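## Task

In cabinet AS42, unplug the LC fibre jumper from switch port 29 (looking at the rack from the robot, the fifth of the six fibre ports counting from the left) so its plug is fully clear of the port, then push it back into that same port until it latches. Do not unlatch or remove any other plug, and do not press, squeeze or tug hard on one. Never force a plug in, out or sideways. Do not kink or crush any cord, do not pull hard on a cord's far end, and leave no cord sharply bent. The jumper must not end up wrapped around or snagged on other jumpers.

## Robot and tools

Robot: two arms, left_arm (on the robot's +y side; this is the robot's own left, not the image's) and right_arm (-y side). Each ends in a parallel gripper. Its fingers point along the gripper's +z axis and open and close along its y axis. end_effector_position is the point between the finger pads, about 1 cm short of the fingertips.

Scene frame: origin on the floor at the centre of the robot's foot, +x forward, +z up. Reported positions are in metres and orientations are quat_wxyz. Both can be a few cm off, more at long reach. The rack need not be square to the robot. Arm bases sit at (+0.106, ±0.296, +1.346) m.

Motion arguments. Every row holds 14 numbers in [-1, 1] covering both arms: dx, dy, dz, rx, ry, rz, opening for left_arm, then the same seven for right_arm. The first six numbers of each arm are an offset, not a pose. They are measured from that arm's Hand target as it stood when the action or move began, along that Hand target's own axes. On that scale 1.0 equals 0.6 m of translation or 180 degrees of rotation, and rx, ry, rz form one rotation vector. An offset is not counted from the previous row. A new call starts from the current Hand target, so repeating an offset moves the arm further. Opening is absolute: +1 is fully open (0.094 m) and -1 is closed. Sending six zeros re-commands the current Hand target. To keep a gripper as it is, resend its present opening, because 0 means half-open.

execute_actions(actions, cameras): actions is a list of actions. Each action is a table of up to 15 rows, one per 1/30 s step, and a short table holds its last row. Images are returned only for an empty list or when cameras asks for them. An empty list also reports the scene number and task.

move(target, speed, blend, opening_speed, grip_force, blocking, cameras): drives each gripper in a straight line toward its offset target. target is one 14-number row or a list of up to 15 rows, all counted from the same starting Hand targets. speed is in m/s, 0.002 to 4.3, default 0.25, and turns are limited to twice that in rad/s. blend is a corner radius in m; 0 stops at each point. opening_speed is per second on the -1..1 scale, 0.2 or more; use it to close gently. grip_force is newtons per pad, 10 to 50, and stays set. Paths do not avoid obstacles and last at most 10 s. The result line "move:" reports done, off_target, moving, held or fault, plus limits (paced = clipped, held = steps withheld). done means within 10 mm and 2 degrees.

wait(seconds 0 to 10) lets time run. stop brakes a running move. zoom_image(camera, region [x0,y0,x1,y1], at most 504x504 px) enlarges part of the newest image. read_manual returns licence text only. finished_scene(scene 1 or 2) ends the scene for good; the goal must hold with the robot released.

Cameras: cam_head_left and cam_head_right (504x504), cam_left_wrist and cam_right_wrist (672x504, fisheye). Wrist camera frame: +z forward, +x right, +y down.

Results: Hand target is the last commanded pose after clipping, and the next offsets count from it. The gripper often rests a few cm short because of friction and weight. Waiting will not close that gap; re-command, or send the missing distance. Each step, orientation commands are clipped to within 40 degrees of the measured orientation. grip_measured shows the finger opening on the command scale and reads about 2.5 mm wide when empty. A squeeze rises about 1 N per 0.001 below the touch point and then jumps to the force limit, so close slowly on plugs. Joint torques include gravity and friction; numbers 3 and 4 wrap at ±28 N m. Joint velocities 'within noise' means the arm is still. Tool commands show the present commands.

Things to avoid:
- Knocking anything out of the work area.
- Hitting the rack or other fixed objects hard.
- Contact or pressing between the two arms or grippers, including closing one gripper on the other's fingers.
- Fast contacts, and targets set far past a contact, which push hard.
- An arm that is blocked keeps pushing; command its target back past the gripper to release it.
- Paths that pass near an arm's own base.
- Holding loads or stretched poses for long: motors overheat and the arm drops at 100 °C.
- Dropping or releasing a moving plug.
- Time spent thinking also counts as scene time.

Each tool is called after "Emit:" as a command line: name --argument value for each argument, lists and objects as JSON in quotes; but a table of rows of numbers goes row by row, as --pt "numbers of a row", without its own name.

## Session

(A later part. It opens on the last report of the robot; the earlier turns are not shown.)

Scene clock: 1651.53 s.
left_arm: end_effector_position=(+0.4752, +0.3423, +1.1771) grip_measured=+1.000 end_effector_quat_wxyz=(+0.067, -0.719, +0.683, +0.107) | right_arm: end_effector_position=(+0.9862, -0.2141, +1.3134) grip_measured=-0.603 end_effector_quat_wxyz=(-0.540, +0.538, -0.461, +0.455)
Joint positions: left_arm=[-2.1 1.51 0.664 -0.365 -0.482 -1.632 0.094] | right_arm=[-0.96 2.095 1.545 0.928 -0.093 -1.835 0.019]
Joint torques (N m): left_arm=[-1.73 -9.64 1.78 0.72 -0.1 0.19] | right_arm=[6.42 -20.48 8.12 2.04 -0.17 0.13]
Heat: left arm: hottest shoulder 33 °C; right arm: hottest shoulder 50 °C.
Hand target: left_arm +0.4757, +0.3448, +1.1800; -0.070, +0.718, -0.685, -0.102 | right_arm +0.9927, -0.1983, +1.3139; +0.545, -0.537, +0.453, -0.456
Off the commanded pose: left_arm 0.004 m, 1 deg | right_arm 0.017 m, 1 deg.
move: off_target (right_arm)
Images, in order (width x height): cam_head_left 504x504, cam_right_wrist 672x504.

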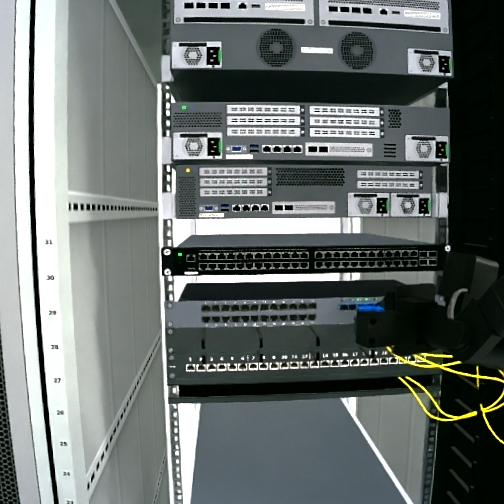

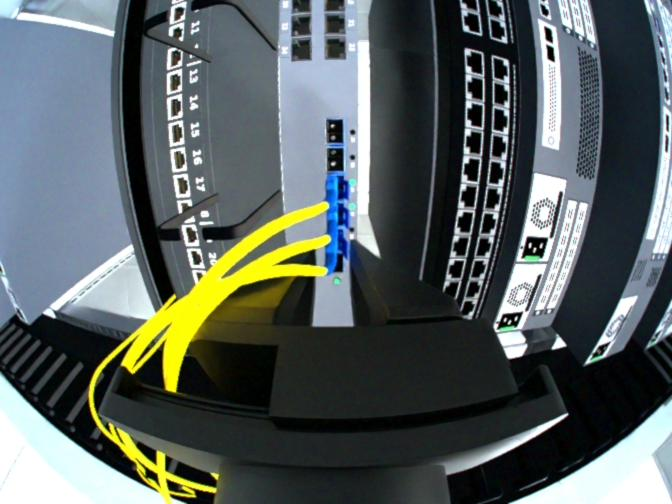

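Emit:
move --pt "0 0 0 0 0 0 1 0 0 -0.07 0 0 0 -0.5" --pt "0 0 0 0 0 0 1 0.0326 0.0007 -0.0863 0 0 0 -0.5" --pt "0 0 0 0 0 0 1 -0.0042 -0.0007 -0.0257 0 0 0 -0.5" --speed 0.06 --cameras '["cam_right_wrist","cam_head_left"]'

Emit:
zoom_image --camera "cam_right_wrist" --region '[285, 175, 385, 285]'

Scene clock: 1665.10 s.
left_arm: end_effector_position=(+0.4752, +0.3423, +1.1771) grip_measured=+1.000 end_effector_quat_wxyz=(+0.067, -0.719, +0.683, +0.107) | right_arm: end_effector_position=(+0.9690, -0.2152, +1.3126) grip_measured=-0.502 end_effector_quat_wxyz=(-0.540, +0.536, -0.461, +0.457)
Joint positions: left_arm=[-2.1 1.51 0.664 -0.365 -0.482 -1.632 0.094] | right_arm=[-0.96 2.074 1.481 0.976 -0.092 -1.835 0.023]
Joint torques (N m): left_arm=[-2.84 -10.17 1.57 0.81 -0.15 0.19] | right_arm=[6.3 -20.25 7.99 1.61 -0.15 0.12]
Heat: left arm: hottest shoulder 33 °C; right arm: hottest shoulder 50 °C.
Hand target: left_arm +0.4757, +0.3448, +1.1800; -0.070, +0.718, -0.685, -0.102 | right_arm +0.9770, -0.1984, +1.3140; +0.545, -0.538, +0.453, -0.456
Off the commanded pose: left_arm 0.004 m, 1 deg | right_arm 0.019 m, 1 deg.
move: off_target (right_arm)
Images, in order (width x height): cam_head_left 504x504, cam_right_wrist 672x504.

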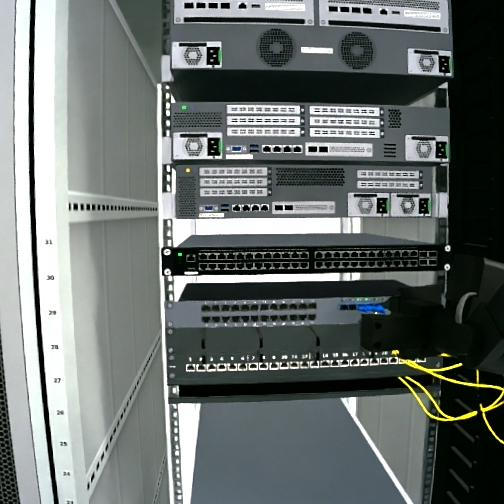

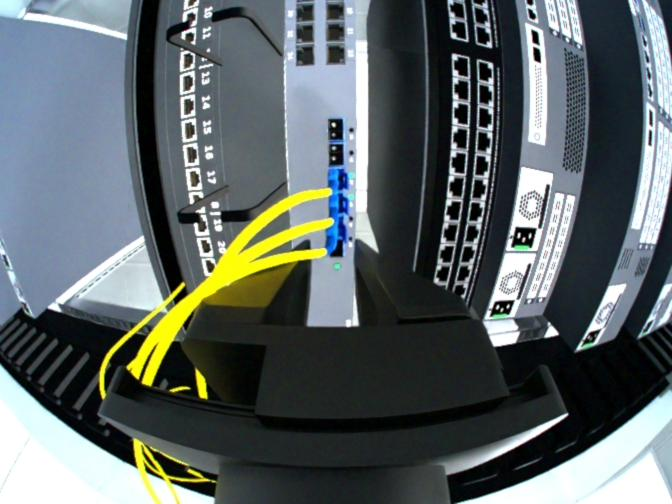

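Scaled by 4.582 from the camera's 672x504 image, which has a finer 960x720 frame.

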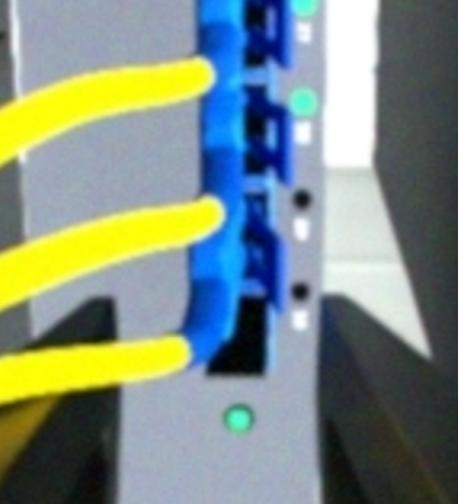

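Emit:
move --target '[0,0,0,0,0,0,1,0,0,0,0,0,0,-0.87]' --grip_force 15 --opening_speed 0.3 --cameras '["cam_right_wrist"]'

Emit:
zoom_image --camera "cam_right_wrist" --region '[285, 175, 385, 285]'

Scene clock: 1674.97 s.
left_arm: end_effector_position=(+0.4752, +0.3423, +1.1771) grip_measured=+1.000 end_effector_quat_wxyz=(+0.067, -0.719, +0.683, +0.107) | right_arm: end_effector_position=(+0.9690, -0.2152, +1.3126) grip_measured=-0.867 end_effector_quat_wxyz=(-0.540, +0.536, -0.461, +0.457)
Joint positions: left_arm=[-2.1 1.51 0.664 -0.365 -0.482 -1.632 0.094] | right_arm=[-0.96 2.074 1.481 0.976 -0.092 -1.835 0.006]
Joint torques (N m): left_arm=[-1.49 -10.11 1.59 0.64 -0.15 0.17] | right_arm=[6.48 -20.19 8.06 1.61 -0.16 0.12]
Heat: left arm: hottest shoulder 33 °C; right arm: hottest shoulder 49 °C.
Hand target: left_arm +0.4757, +0.3448, +1.1800; -0.070, +0.718, -0.685, -0.102 | right_arm +0.9770, -0.1985, +1.3140; +0.545, -0.537, +0.453, -0.456
Off the commanded pose: left_arm 0.004 m, 1 deg | right_arm 0.019 m, 1 deg.
grip_force (N): 15, 15
move: off_target (right_arm)
Images, in order (width x height): cam_right_wrist 672x504.

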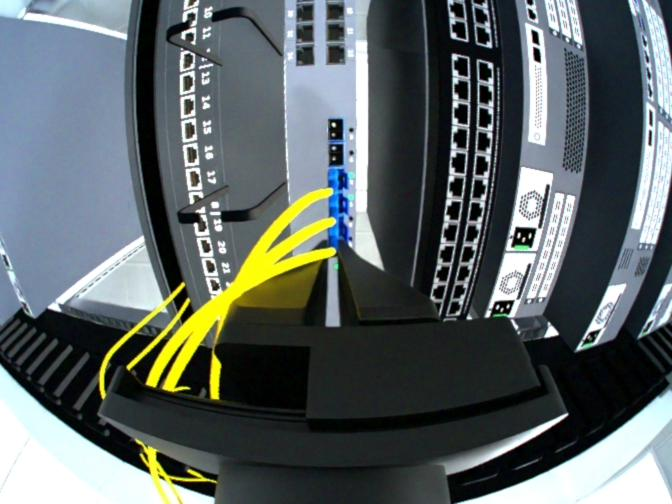

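Scaled by 4.582 from the camera's 672x504 image, which has a finer 960x720 frame.

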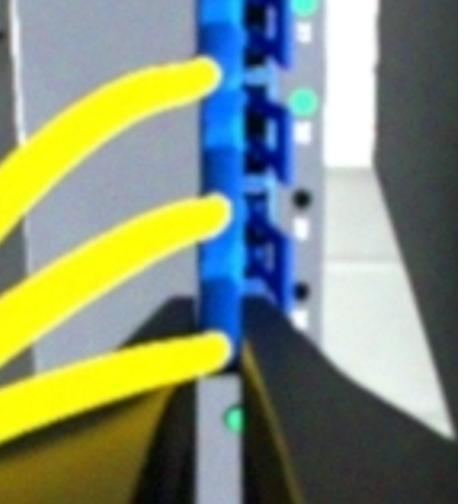

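Emit:
move --target '[0,0,0,0,0,0,1,0.0023,0,0.0133,0,0,0,-0.89]' --speed 0.03 --cameras '["cam_right_wrist"]'

Emit:
zoom_image --camera "cam_right_wrist" --region '[285, 175, 385, 285]'

Scene clock: 1678.80 s.
left_arm: end_effector_position=(+0.4752, +0.3423, +1.1771) grip_measured=+1.000 end_effector_quat_wxyz=(+0.067, -0.719, +0.683, +0.107) | right_arm: end_effector_position=(+0.9695, -0.2151, +1.3124) grip_measured=-0.876 end_effector_quat_wxyz=(-0.540, +0.537, -0.461, +0.456)
Joint positions: left_arm=[-2.1 1.51 0.664 -0.365 -0.482 -1.632 0.094] | right_arm=[-0.96 2.074 1.483 0.973 -0.092 -1.835 0.006]
Joint torques (N m): left_arm=[-2.08 -9.35 1.85 0.57 -0.09 0.16] | right_arm=[6.36 -19.37 9.81 0.98 -0.17 0.12]
Heat: left arm: hottest shoulder 33 °C; right arm: hottest shoulder 49 °C.
Hand target: left_arm +0.4757, +0.3448, +1.1800; -0.070, +0.718, -0.685, -0.102 | right_arm +0.9851, -0.1985, +1.3141; +0.545, -0.537, +0.453, -0.456
Off the commanded pose: left_arm 0.004 m, 1 deg | right_arm 0.023 m, 1 deg.
grip_force (N): 15, 15
move: off_target (right_arm)
Images, in order (width x height): cam_right_wrist 672x504.

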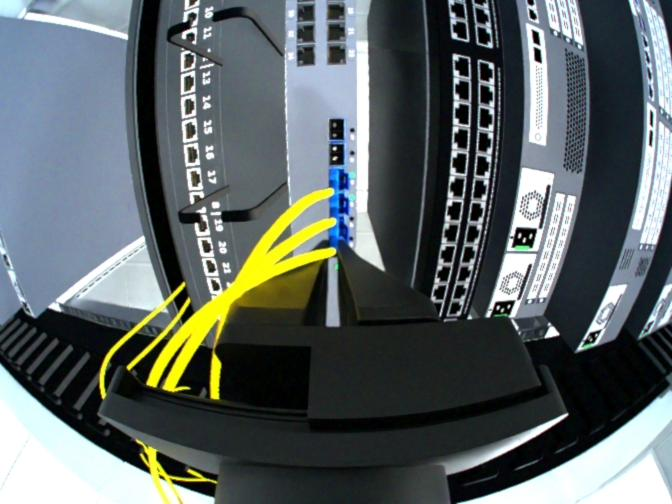

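Scaled by 4.582 from the camera's 672x504 image, which has a finer 960x720 frame.

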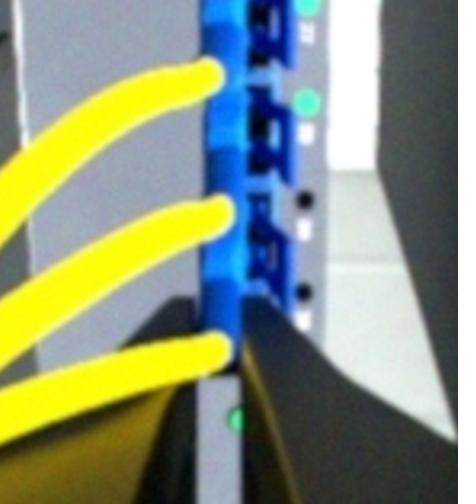

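Emit:
move --target '[0,0,0,0,0,0,1,0.0023,0,0.0133,0,0,0,-0.89]' --speed 0.03 --cameras '["cam_right_wrist"]'

Emit:
zoom_image --camera "cam_right_wrist" --region '[285, 175, 385, 285]'

Scene clock: 1681.20 s.
left_arm: end_effector_position=(+0.4752, +0.3423, +1.1771) grip_measured=+1.000 end_effector_quat_wxyz=(+0.067, -0.719, +0.683, +0.107) | right_arm: end_effector_position=(+0.9700, -0.2148, +1.3118) grip_measured=-0.876 end_effector_quat_wxyz=(-0.539, +0.538, -0.461, +0.455)
Joint positions: left_arm=[-2.1 1.51 0.664 -0.365 -0.482 -1.632 0.094] | right_arm=[-0.96 2.075 1.485 0.968 -0.093 -1.835 0.006]
Joint torques (N m): left_arm=[-2.08 -10.05 1.8 0.64 -0.14 0.14] | right_arm=[6.36 -18.67 11.43 0.58 -0.19 0.13]
Heat: left arm: hottest shoulder 33 °C; right arm: hottest shoulder 49 °C.
Hand target: left_arm +0.4757, +0.3448, +1.1800; -0.070, +0.718, -0.685, -0.102 | right_arm +0.9932, -0.1984, +1.3142; +0.545, -0.537, +0.453, -0.456
Off the commanded pose: left_arm 0.004 m, 1 deg | right_arm 0.028 m, 1 deg.
grip_force (N): 15, 15
move: off_target (right_arm)
Images, in order (width x height): cam_right_wrist 672x504.

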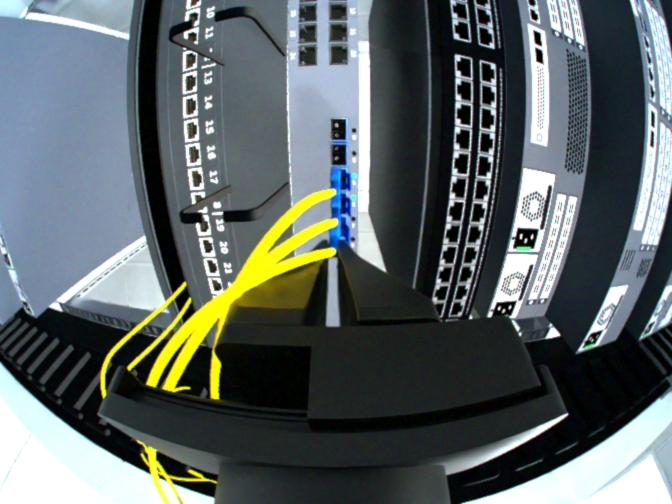

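Scaled by 4.582 from the camera's 672x504 image, which has a finer 960x720 frame.

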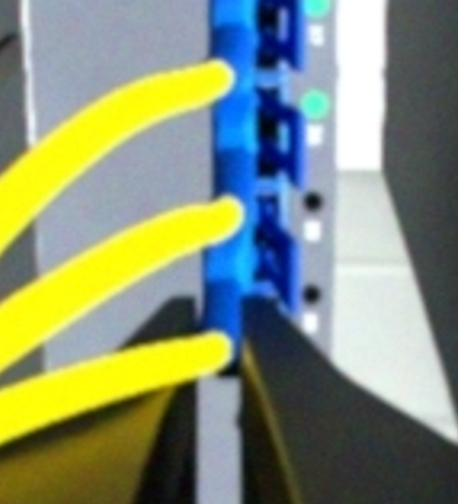

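Emit:
move --target '[0,0,0,0,0,0,1,0.0005,-0.0425,0.0025,0.0159,0,0,-0.89]' --speed 0.03 --cameras '["cam_right_wrist"]'

Emit:
zoom_image --camera "cam_right_wrist" --region '[285, 175, 385, 285]'

Scene clock: 1686.20 s.
left_arm: end_effector_position=(+0.4752, +0.3423, +1.1771) grip_measured=+1.000 end_effector_quat_wxyz=(+0.067, -0.719, +0.683, +0.107) | right_arm: end_effector_position=(+0.9699, -0.2145, +1.3121) grip_measured=-0.876 end_effector_quat_wxyz=(-0.540, +0.538, -0.461, +0.455)
Joint positions: left_arm=[-2.1 1.51 0.664 -0.365 -0.482 -1.632 0.094] | right_arm=[-0.96 2.075 1.485 0.969 -0.095 -1.835 0.006]
Joint torques (N m): left_arm=[-2.78 -9.7 1.85 0.84 -0.08 0.21] | right_arm=[6.89 -21.01 10.86 1.8 -0.35 0.14]
Heat: left arm: hottest shoulder 33 °C; right arm: hottest shoulder 48 °C.
Hand target: left_arm +0.4757, +0.3448, +1.1800; -0.070, +0.718, -0.685, -0.102 | right_arm +0.9944, -0.1986, +1.3397; +0.559, -0.524, +0.442, -0.467
Off the commanded pose: left_arm 0.004 m, 1 deg | right_arm 0.040 m, 4 deg.
grip_force (N): 15, 15
move: off_target (right_arm)
Images, in order (width x height): cam_right_wrist 672x504.

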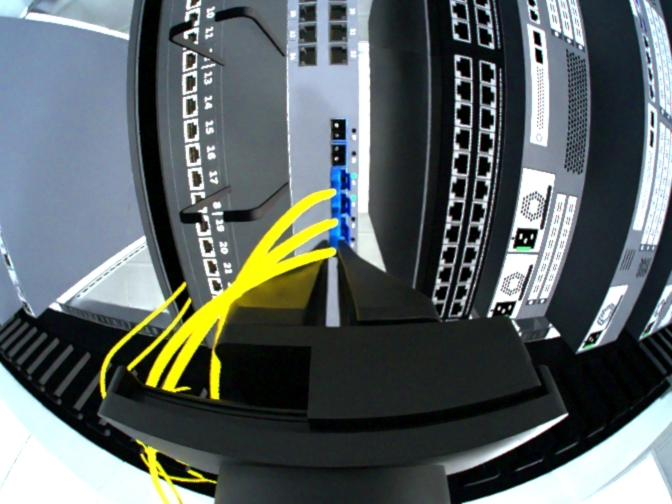

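Scaled by 4.582 from the camera's 672x504 image, which has a finer 960x720 frame.

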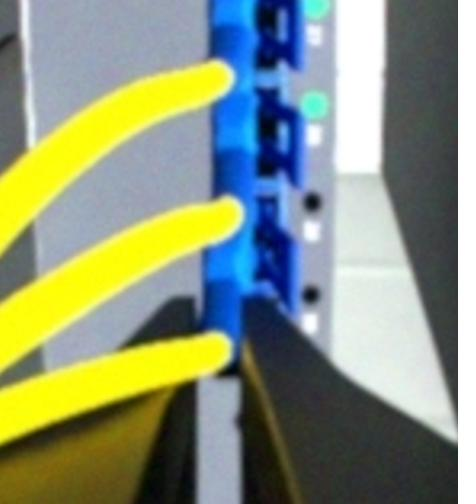

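Emit:
move --target '[0,0,0,0,0,0,1,0.005,-0.0425,0.0295,0.0159,0,0,-0.9]' --speed 0.03 --cameras '["cam_right_wrist"]'

Emit:
zoom_image --camera "cam_right_wrist" --region '[285, 175, 385, 285]'

Scene clock: 1691.47 s.
left_arm: end_effector_position=(+0.4752, +0.3423, +1.1771) grip_measured=+1.000 end_effector_quat_wxyz=(+0.067, -0.719, +0.683, +0.107) | right_arm: end_effector_position=(+0.9718, -0.2139, +1.3153) grip_measured=-0.876 end_effector_quat_wxyz=(-0.544, +0.537, -0.457, +0.455)
Joint positions: left_arm=[-2.1 1.51 0.664 -0.365 -0.482 -1.632 0.094] | right_arm=[-0.96 2.075 1.491 0.969 -0.102 -1.835 0.006]
Joint torques (N m): left_arm=[-2.08 -10.58 1.81 0.77 -0.1 0.14] | right_arm=[7.24 -22.24 12.79 1.84 -0.39 0.18]
Heat: left arm: hottest shoulder 33 °C; right arm: hottest shoulder 48 °C.
Hand target: left_arm +0.4757, +0.3448, +1.1800; -0.070, +0.718, -0.685, -0.102 | right_arm +1.0108, -0.1989, +1.3661; +0.571, -0.510, +0.430, -0.478
Off the commanded pose: left_arm 0.004 m, 1 deg | right_arm 0.066 m, 6 deg.
grip_force (N): 15, 15
move: off_target (right_arm)
Images, in order (width x height): cam_right_wrist 672x504.

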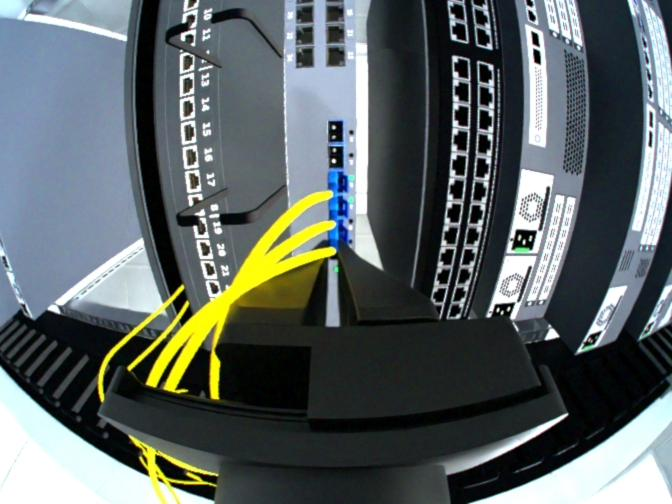

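Scaled by 4.582 from the camera's 672x504 image, which has a finer 960x720 frame.

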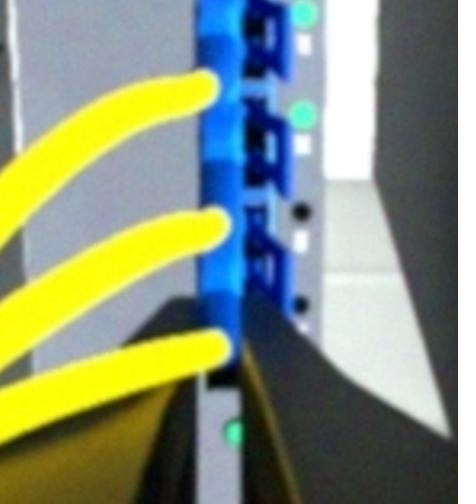

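Emit:
move --target '[0,0,0,0,0,0,1,0.003,-0.0255,0.0177,0.0095,0,0,-0.9]' --speed 0.03 --cameras '["cam_right_wrist"]'

Emit:
zoom_image --camera "cam_right_wrist" --region '[285, 175, 385, 285]'

Scene clock: 1695.93 s.
left_arm: end_effector_position=(+0.4752, +0.3423, +1.1771) grip_measured=+1.000 end_effector_quat_wxyz=(+0.067, -0.719, +0.683, +0.107) | right_arm: end_effector_position=(+0.9728, -0.2136, +1.3170) grip_measured=-0.876 end_effector_quat_wxyz=(-0.545, +0.536, -0.455, +0.456)
Joint positions: left_arm=[-2.1 1.51 0.664 -0.365 -0.482 -1.632 0.094] | right_arm=[-0.96 2.075 1.494 0.969 -0.106 -1.835 0.006]
Joint torques (N m): left_arm=[-2.08 -9.99 1.91 0.77 -0.1 0.17] | right_arm=[7.3 -22.89 14.08 1.89 -0.44 0.2]
Heat: left arm: hottest shoulder 33 °C; right arm: hottest shoulder 47 °C.
Hand target: left_arm +0.4757, +0.3448, +1.1800; -0.070, +0.718, -0.685, -0.102 | right_arm +1.0199, -0.1992, +1.3826; +0.579, -0.501, +0.423, -0.485
Off the commanded pose: left_arm 0.004 m, 1 deg | right_arm 0.082 m, 7 deg.
grip_force (N): 15, 15
move: off_target (right_arm)
Images, in order (width x height): cam_right_wrist 672x504.

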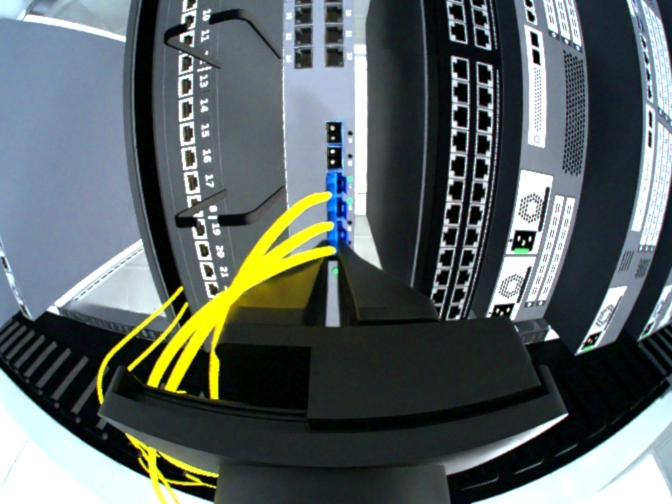

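Scaled by 4.582 from the camera's 672x504 image, which has a finer 960x720 frame.

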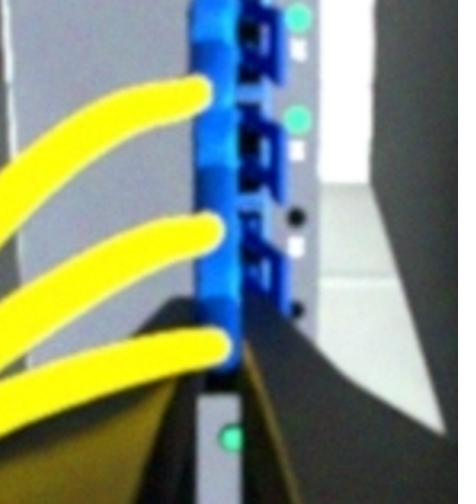

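Emit:
move --target '[0,0,0,0,0,0,1,0.0055,0.004,0.033,0,0,0,-0.9]' --speed 0.03 --cameras '["cam_right_wrist"]'

Emit:
zoom_image --camera "cam_right_wrist" --region '[285, 175, 385, 285]'

Scene clock: 1700.47 s.
left_arm: end_effector_position=(+0.4752, +0.3423, +1.1771) grip_measured=+1.000 end_effector_quat_wxyz=(+0.067, -0.719, +0.683, +0.107) | right_arm: end_effector_position=(+0.9854, -0.2125, +1.3167) grip_measured=-0.876 end_effector_quat_wxyz=(-0.545, +0.537, -0.455, +0.455)
Joint positions: left_arm=[-2.1 1.51 0.664 -0.365 -0.482 -1.632 0.094] | right_arm=[-0.96 2.094 1.543 0.938 -0.107 -1.835 0.006]
Joint torques (N m): left_arm=[-2.02 -9.88 1.81 0.73 -0.16 0.19] | right_arm=[7.3 -23 15.34 1.46 -0.47 0.21]
Heat: left arm: hottest shoulder 33 °C; right arm: hottest shoulder 48 °C.
Hand target: left_arm +0.4757, +0.3448, +1.1800; -0.070, +0.718, -0.685, -0.102 | right_arm +1.0401, -0.1990, +1.3828; +0.579, -0.501, +0.423, -0.485
Off the commanded pose: left_arm 0.004 m, 1 deg | right_arm 0.087 m, 8 deg.
grip_force (N): 15, 15
move: off_target (right_arm)
Images, in order (width x height): cam_right_wrist 672x504.

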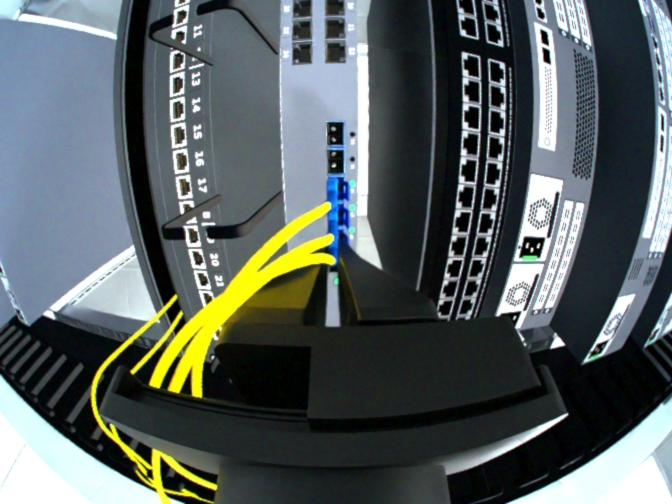

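Scaled by 4.582 from the camera's 672x504 image, which has a finer 960x720 frame.

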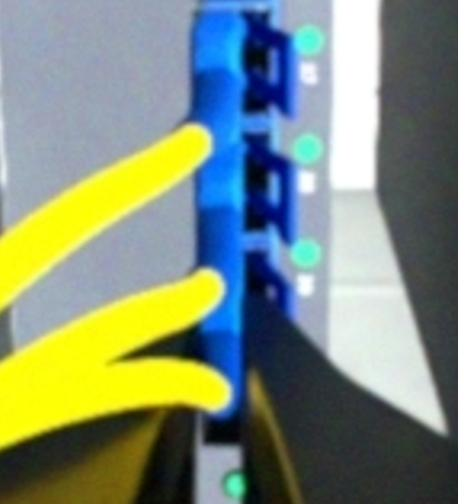

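Emit:
move --target '[0,0,0,0,0,0,1,-0.0171,0.1028,-0.0925,-0.0413,0,0,-0.9]' --speed 0.05 --cameras '["cam_right_wrist"]'

Emit:
zoom_image --camera "cam_right_wrist" --region '[285, 175, 385, 285]'

Scene clock: 1706.37 s.
left_arm: end_effector_position=(+0.4752, +0.3423, +1.1771) grip_measured=+1.000 end_effector_quat_wxyz=(+0.067, -0.719, +0.683, +0.107) | right_arm: end_effector_position=(+0.9854, -0.2136, +1.3138) grip_measured=-0.875 end_effector_quat_wxyz=(-0.541, +0.537, -0.459, +0.456)
Joint positions: left_arm=[-2.1 1.51 0.664 -0.365 -0.482 -1.632 0.094] | right_arm=[-0.96 2.096 1.543 0.936 -0.097 -1.835 0.006]
Joint torques (N m): left_arm=[-1.73 -8.64 1.84 0.7 -0.11 0.21] | right_arm=[6.53 -20.54 8.24 1.68 0.02 0.13]
Motor temperatures (°C): left_arm=[27 33 28 25 25 27 28] | right_arm=[32 48 46 27 28 28 31]
Heat: left arm: hottest shoulder 33 °C; right arm: hottest shoulder 48 °C.
Hand target: left_arm +0.4757, +0.3448, +1.1800; -0.070, +0.718, -0.685, -0.102 | right_arm +0.9926, -0.1966, +1.3140; +0.545, -0.537, +0.453, -0.456
Off the commanded pose: left_arm 0.004 m, 1 deg | right_arm 0.019 m, 1 deg.
grip_force (N): 15, 15
move: off_target (right_arm)
Images, in order (width x height): cam_right_wrist 672x504.

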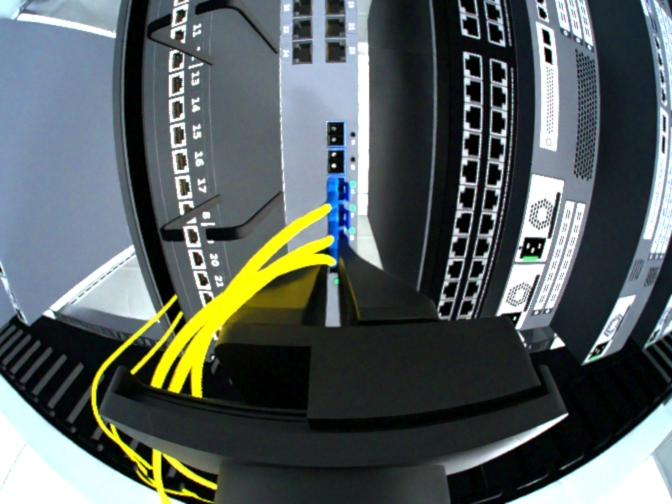

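Scaled by 4.582 from the camera's 672x504 image, which has a finer 960x720 frame.

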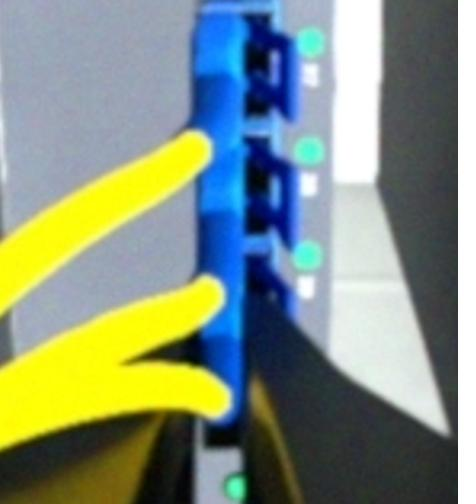

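Emit:
zoom_image --camera "cam_right_wrist" --region '[325, 220, 365, 260]'

Scaled by 12.600 from the camera's 672x504 image, which has a finer 960x720 frame.

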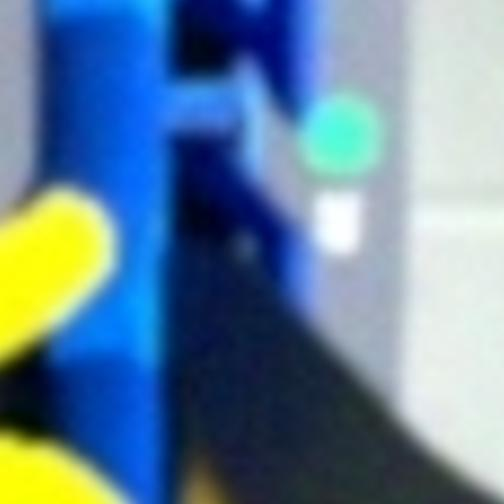

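Emit:
move --pt "0 0 0 0 0 0 1 0 0 0 0 0 0 -0.862" --pt "0 0 0 0 0 0 1 0.002 0 -0.042 0 0 0 -0.862" --speed 0.04 --opening_speed 0.2 --cameras '["cam_right_wrist"]'

Emit:
zoom_image --camera "cam_right_wrist" --region '[285, 175, 385, 285]'

Scene clock: 1714.70 s.
left_arm: end_effector_position=(+0.4752, +0.3423, +1.1771) grip_measured=+1.000 end_effector_quat_wxyz=(+0.067, -0.719, +0.683, +0.107) | right_arm: end_effector_position=(+0.9726, -0.2137, +1.3117) grip_measured=-0.861 end_effector_quat_wxyz=(-0.542, +0.535, -0.458, +0.459)
Joint positions: left_arm=[-2.1 1.51 0.664 -0.365 -0.482 -1.632 0.094] | right_arm=[-0.959 2.086 1.498 0.977 -0.094 -1.836 0.007]
Joint torques (N m): left_arm=[-2.49 -9.58 1.63 0.76 -0.14 0.1] | right_arm=[6.18 -22.24 4.56 2.21 -0.23 0.15]
Heat: left arm: hottest shoulder 33 °C; right arm: hottest shoulder 49 °C.
Hand target: left_arm +0.4757, +0.3448, +1.1800; -0.070, +0.718, -0.685, -0.102 | right_arm +0.9681, -0.2022, +1.3140; +0.545, -0.537, +0.453, -0.456
Off the commanded pose: left_arm 0.004 m, 1 deg | right_arm 0.013 m, 1 deg.
grip_force (N): 15, 15
move: off_target (right_arm)
Images, in order (width x height): cam_right_wrist 672x504.

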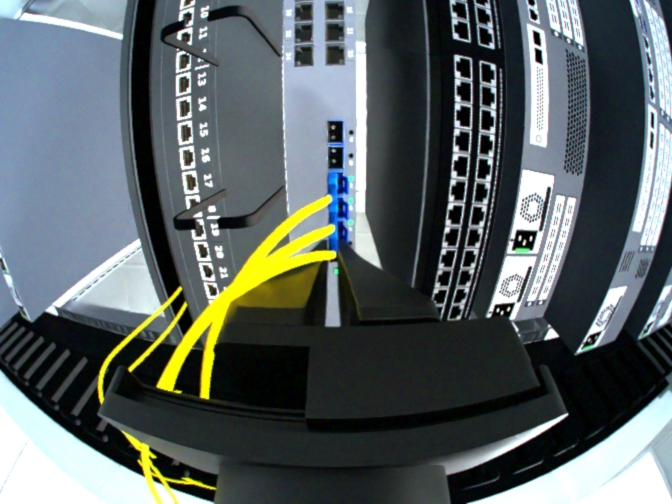

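Scaled by 4.582 from the camera's 672x504 image, which has a finer 960x720 frame.

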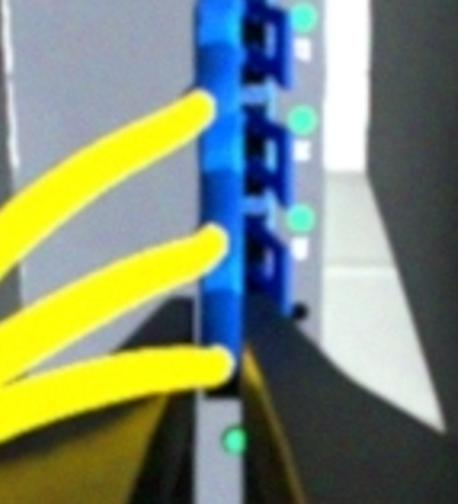

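Emit:
move --pt "0 0 0 0 0 0 1 0.002 0 -0.015 0 0 0 -0.862" --pt "0 0 0 0 0 0 1 0.002 0 -0.015 0 0 0 -0.55" --speed 0.04 --opening_speed 0.4 --cameras '["cam_right_wrist"]'

Emit:
zoom_image --camera "cam_right_wrist" --region '[285, 175, 385, 285]'

Scene clock: 1719.13 s.
left_arm: end_effector_position=(+0.4752, +0.3423, +1.1771) grip_measured=+1.000 end_effector_quat_wxyz=(+0.067, -0.719, +0.683, +0.107) | right_arm: end_effector_position=(+0.9602, -0.2128, +1.3070) grip_measured=-0.553 end_effector_quat_wxyz=(-0.540, +0.538, -0.460, +0.455)
Joint positions: left_arm=[-2.1 1.51 0.664 -0.365 -0.482 -1.632 0.094] | right_arm=[-0.959 2.074 1.455 0.997 -0.096 -1.836 0.021]
Joint torques (N m): left_arm=[-2.02 -10.17 1.77 0.62 -0.12 0.2] | right_arm=[5.77 -22.07 5.19 2.32 -0.26 0.16]
Heat: left arm: hottest shoulder 33 °C; right arm: hottest shoulder 50 °C.
Hand target: left_arm +0.4757, +0.3448, +1.1800; -0.070, +0.718, -0.685, -0.102 | right_arm +0.9594, -0.2049, +1.3138; +0.545, -0.538, +0.453, -0.456
Off the commanded pose: left_arm 0.004 m, 1 deg | right_arm 0.011 m, 1 deg.
grip_force (N): 15, 15
move: off_target (right_arm)
Images, in order (width x height): cam_right_wrist 672x504.

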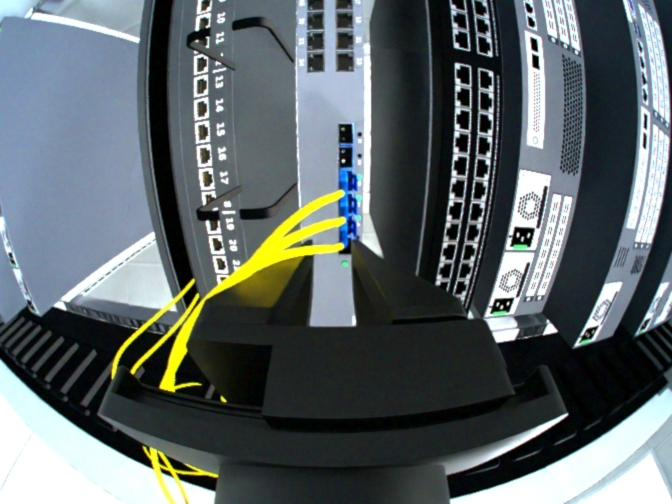

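Scaled by 4.582 from the camera's 672x504 image, which has a finer 960x720 frame.

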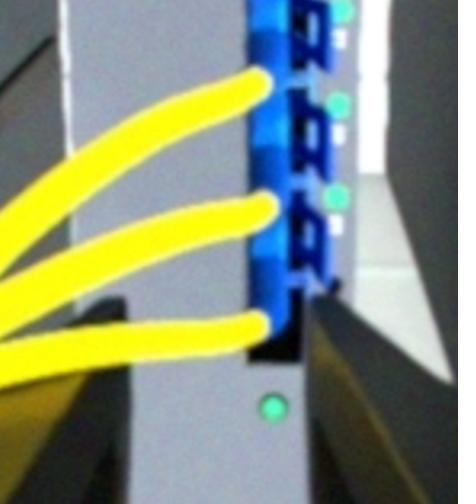

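Emit:
move --pt "0 0 0 0 0 0 1 0.002 0 -0.13 0 0 0 -0.55" --pt "0 0 0 0 0 0 1 0.0453 -0.0267 -0.176 0 0 0 -0.55" --pt "0 0 0 0 0 0 1 0.092 -0.177 -0.2 0 0 0 -0.55" --speed 0.08 --blend '[0.01,0.02,0]' --cameras '["all"]'

Emit:
zoom_image --camera "cam_right_wrist" --region '[150, 130, 450, 430]'

Emit:
zoom_image --camera "cam_head_right" --region '[280, 270, 480, 470]'

Emit:
zoom_image --camera "cam_head_left" --region '[330, 280, 504, 450]'

Scene clock: 1730.10 s.
left_arm: end_effector_position=(+0.4752, +0.3423, +1.1771) grip_measured=+1.000 end_effector_quat_wxyz=(+0.067, -0.719, +0.683, +0.107) | right_arm: end_effector_position=(+0.8493, -0.2679, +1.4176) grip_measured=-0.552 end_effector_quat_wxyz=(-0.549, +0.541, -0.447, +0.455)
Joint positions: left_arm=[-2.1 1.51 0.664 -0.365 -0.482 -1.632 0.094] | right_arm=[-1.002 1.656 1.002 1.047 -0.164 -1.827 0.021]
Joint torques (N m): left_arm=[-2.02 -9.47 1.63 0.5 -0.1 0.16] | right_arm=[1.9 -18.32 4.98 1.58 -0.26 0.32]
Heat: left arm: hottest shoulder 33 °C; right arm: hottest shoulder 50 °C.
Hand target: left_arm +0.4757, +0.3448, +1.1800; -0.070, +0.718, -0.685, -0.102 | right_arm +0.8497, -0.2806, +1.4185; +0.545, -0.537, +0.453, -0.456
Off the commanded pose: left_arm 0.004 m, 1 deg | right_arm 0.013 m, 1 deg.
grip_force (N): 15, 15
move: off_target (right_arm)

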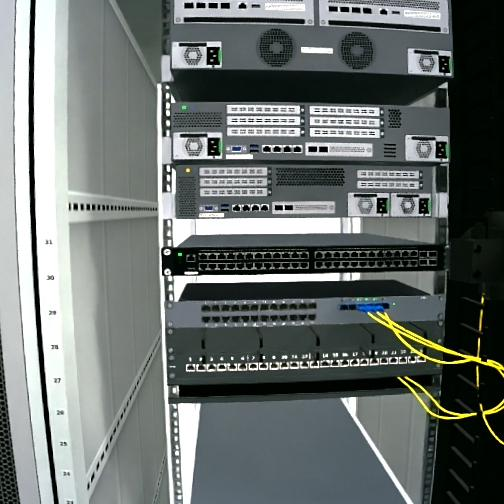

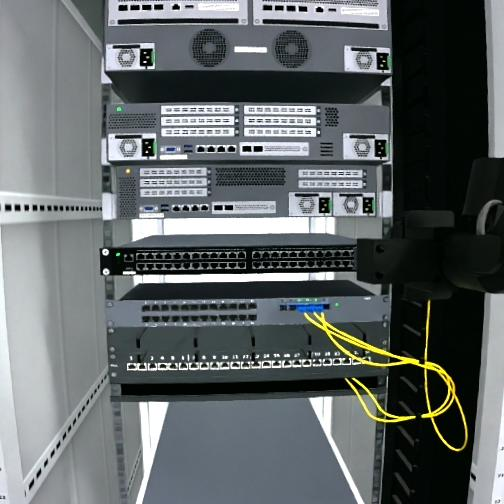

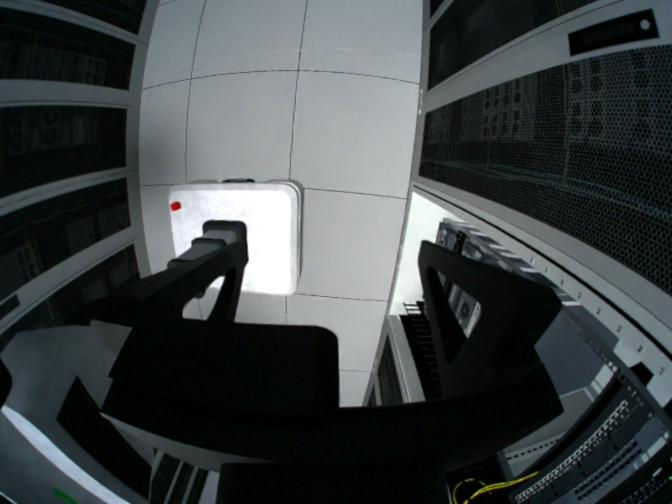

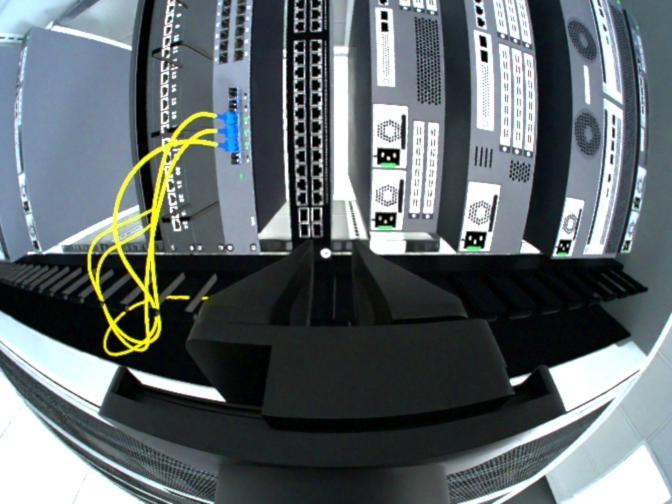

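Scaled by 1.680 from the camera's 672x504 image, which has a finer 960x720 frame.

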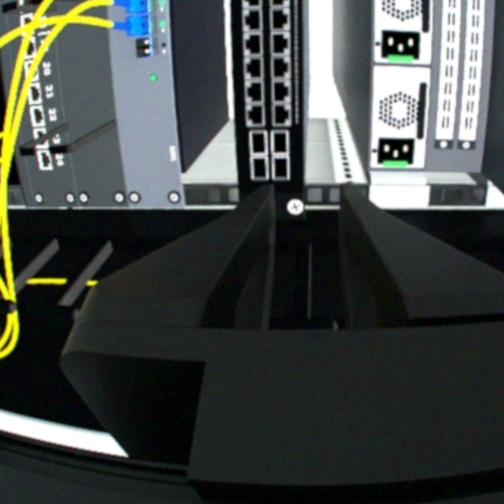

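Scaled by 2.520 from the camera's 504x504 image, which has a finer 720x720 frame.

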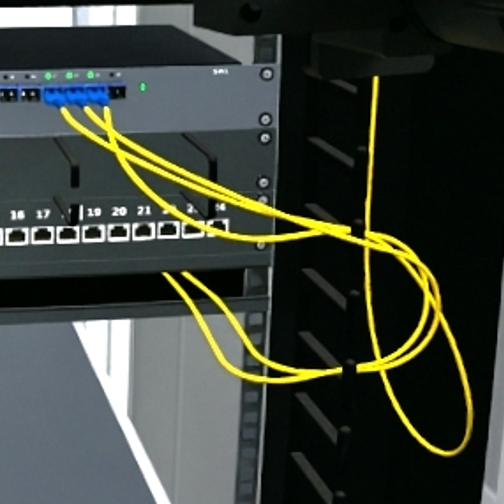

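Scaled by 2.897 from the camera's 504x504 image, which has a finer 720x720 frame.

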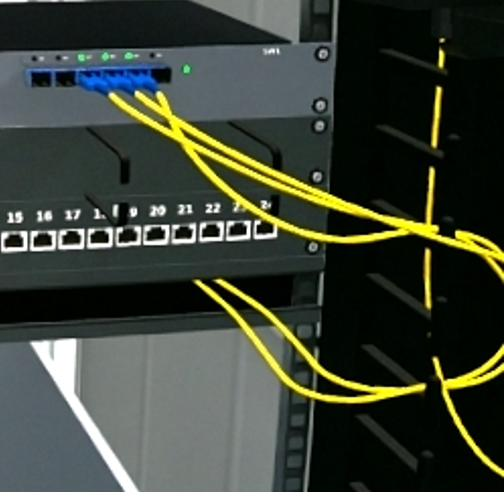

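Emit:
zoom_image --camera "cam_head_right" --region '[295, 300, 345, 350]'

Emit:
zoom_image --camera "cam_head_right" --region '[370, 340, 440, 400]'

Emit:
zoom_image --camera "cam_right_wrist" --region '[80, 100, 260, 280]'

Emit:
zoom_image --camera "cam_right_wrist" --region '[80, 260, 220, 370]'

Scaled by 10.080 from the camera's 504x504 image, which has a finer 720x720 frame.

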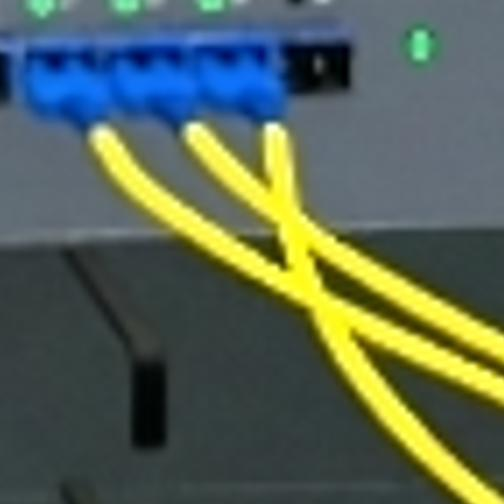

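Scaled by 7.200 from the camera's 504x504 image, which has a finer 720x720 frame.

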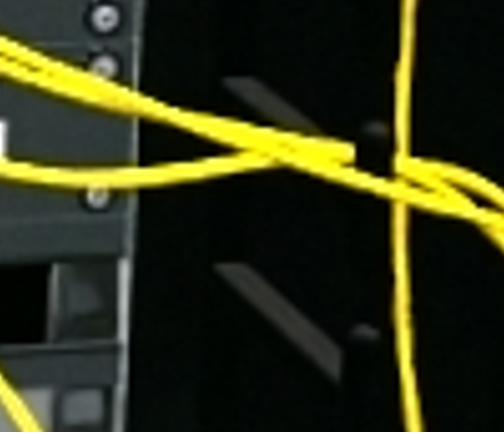

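Scaled by 2.800 from the camera's 672x504 image, which has a finer 960x720 frame.

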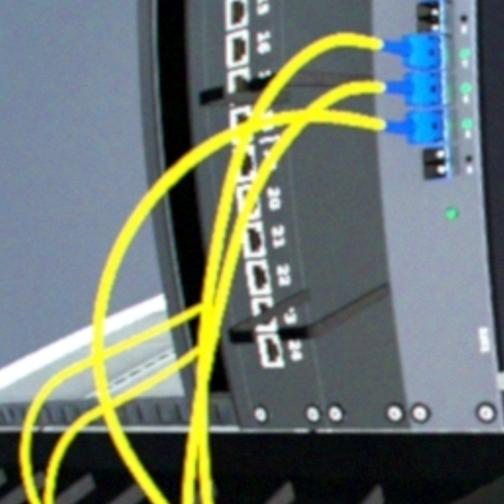

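Scaled by 3.600 from the camera's 672x504 image, which has a finer 960x720 frame.

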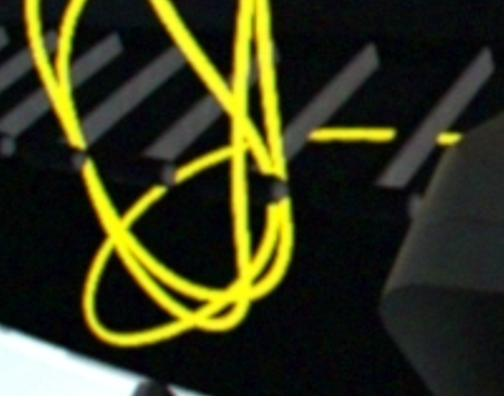

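Emit:
zoom_image --camera "cam_right_wrist" --region '[150, 120, 200, 160]'

Emit:
zoom_image --camera "cam_head_right" --region '[316, 312, 336, 336]'

Emit:
zoom_image --camera "cam_head_left" --region '[372, 306, 402, 336]'

Emit:
zoom_image --camera "cam_right_wrist" --region '[130, 280, 180, 360]'

Emit:
zoom_image --camera "cam_head_right" --region '[395, 345, 435, 385]'

Scaled by 10.080 from the camera's 672x504 image, which has a finer 960x720 frame.

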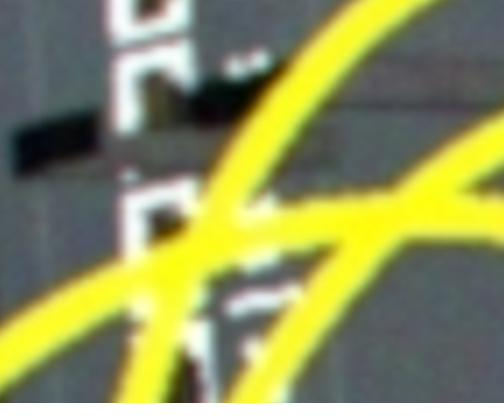

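Scaled by 21.000 from the camera's 504x504 image, which has a finer 720x720 frame.

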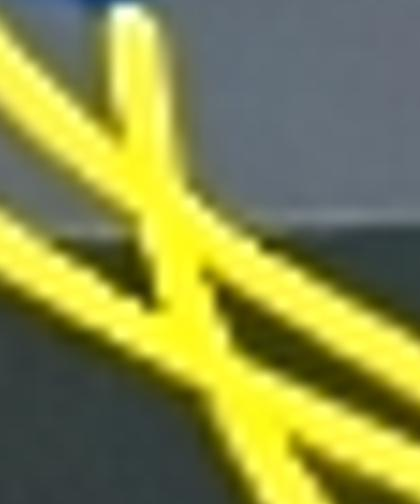

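Scaled by 16.800 from the camera's 504x504 image, which has a finer 720x720 frame.

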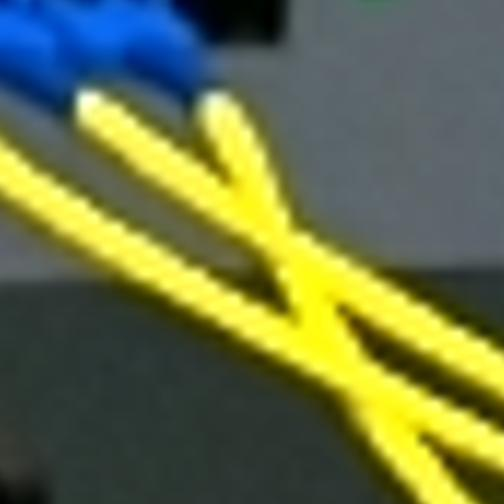

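Scaled by 6.300 from the camera's 672x504 image, which has a finer 960x720 frame.

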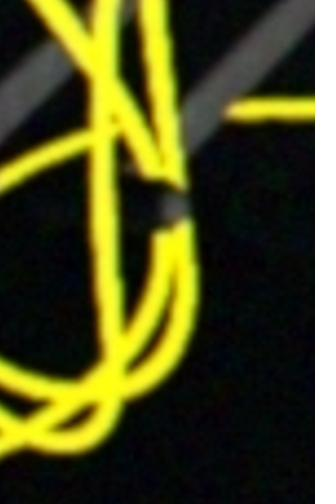

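Scaled by 12.600 from the camera's 504x504 image, which has a finer 720x720 frame.

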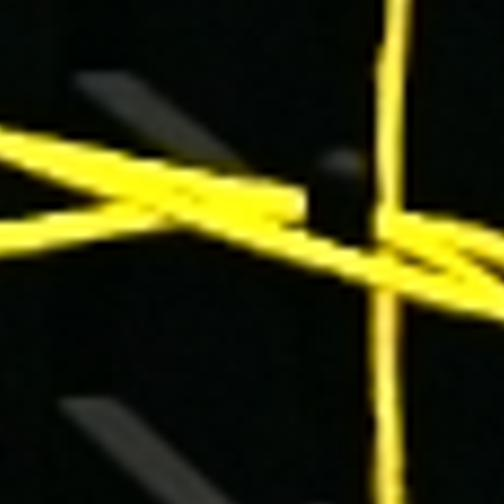

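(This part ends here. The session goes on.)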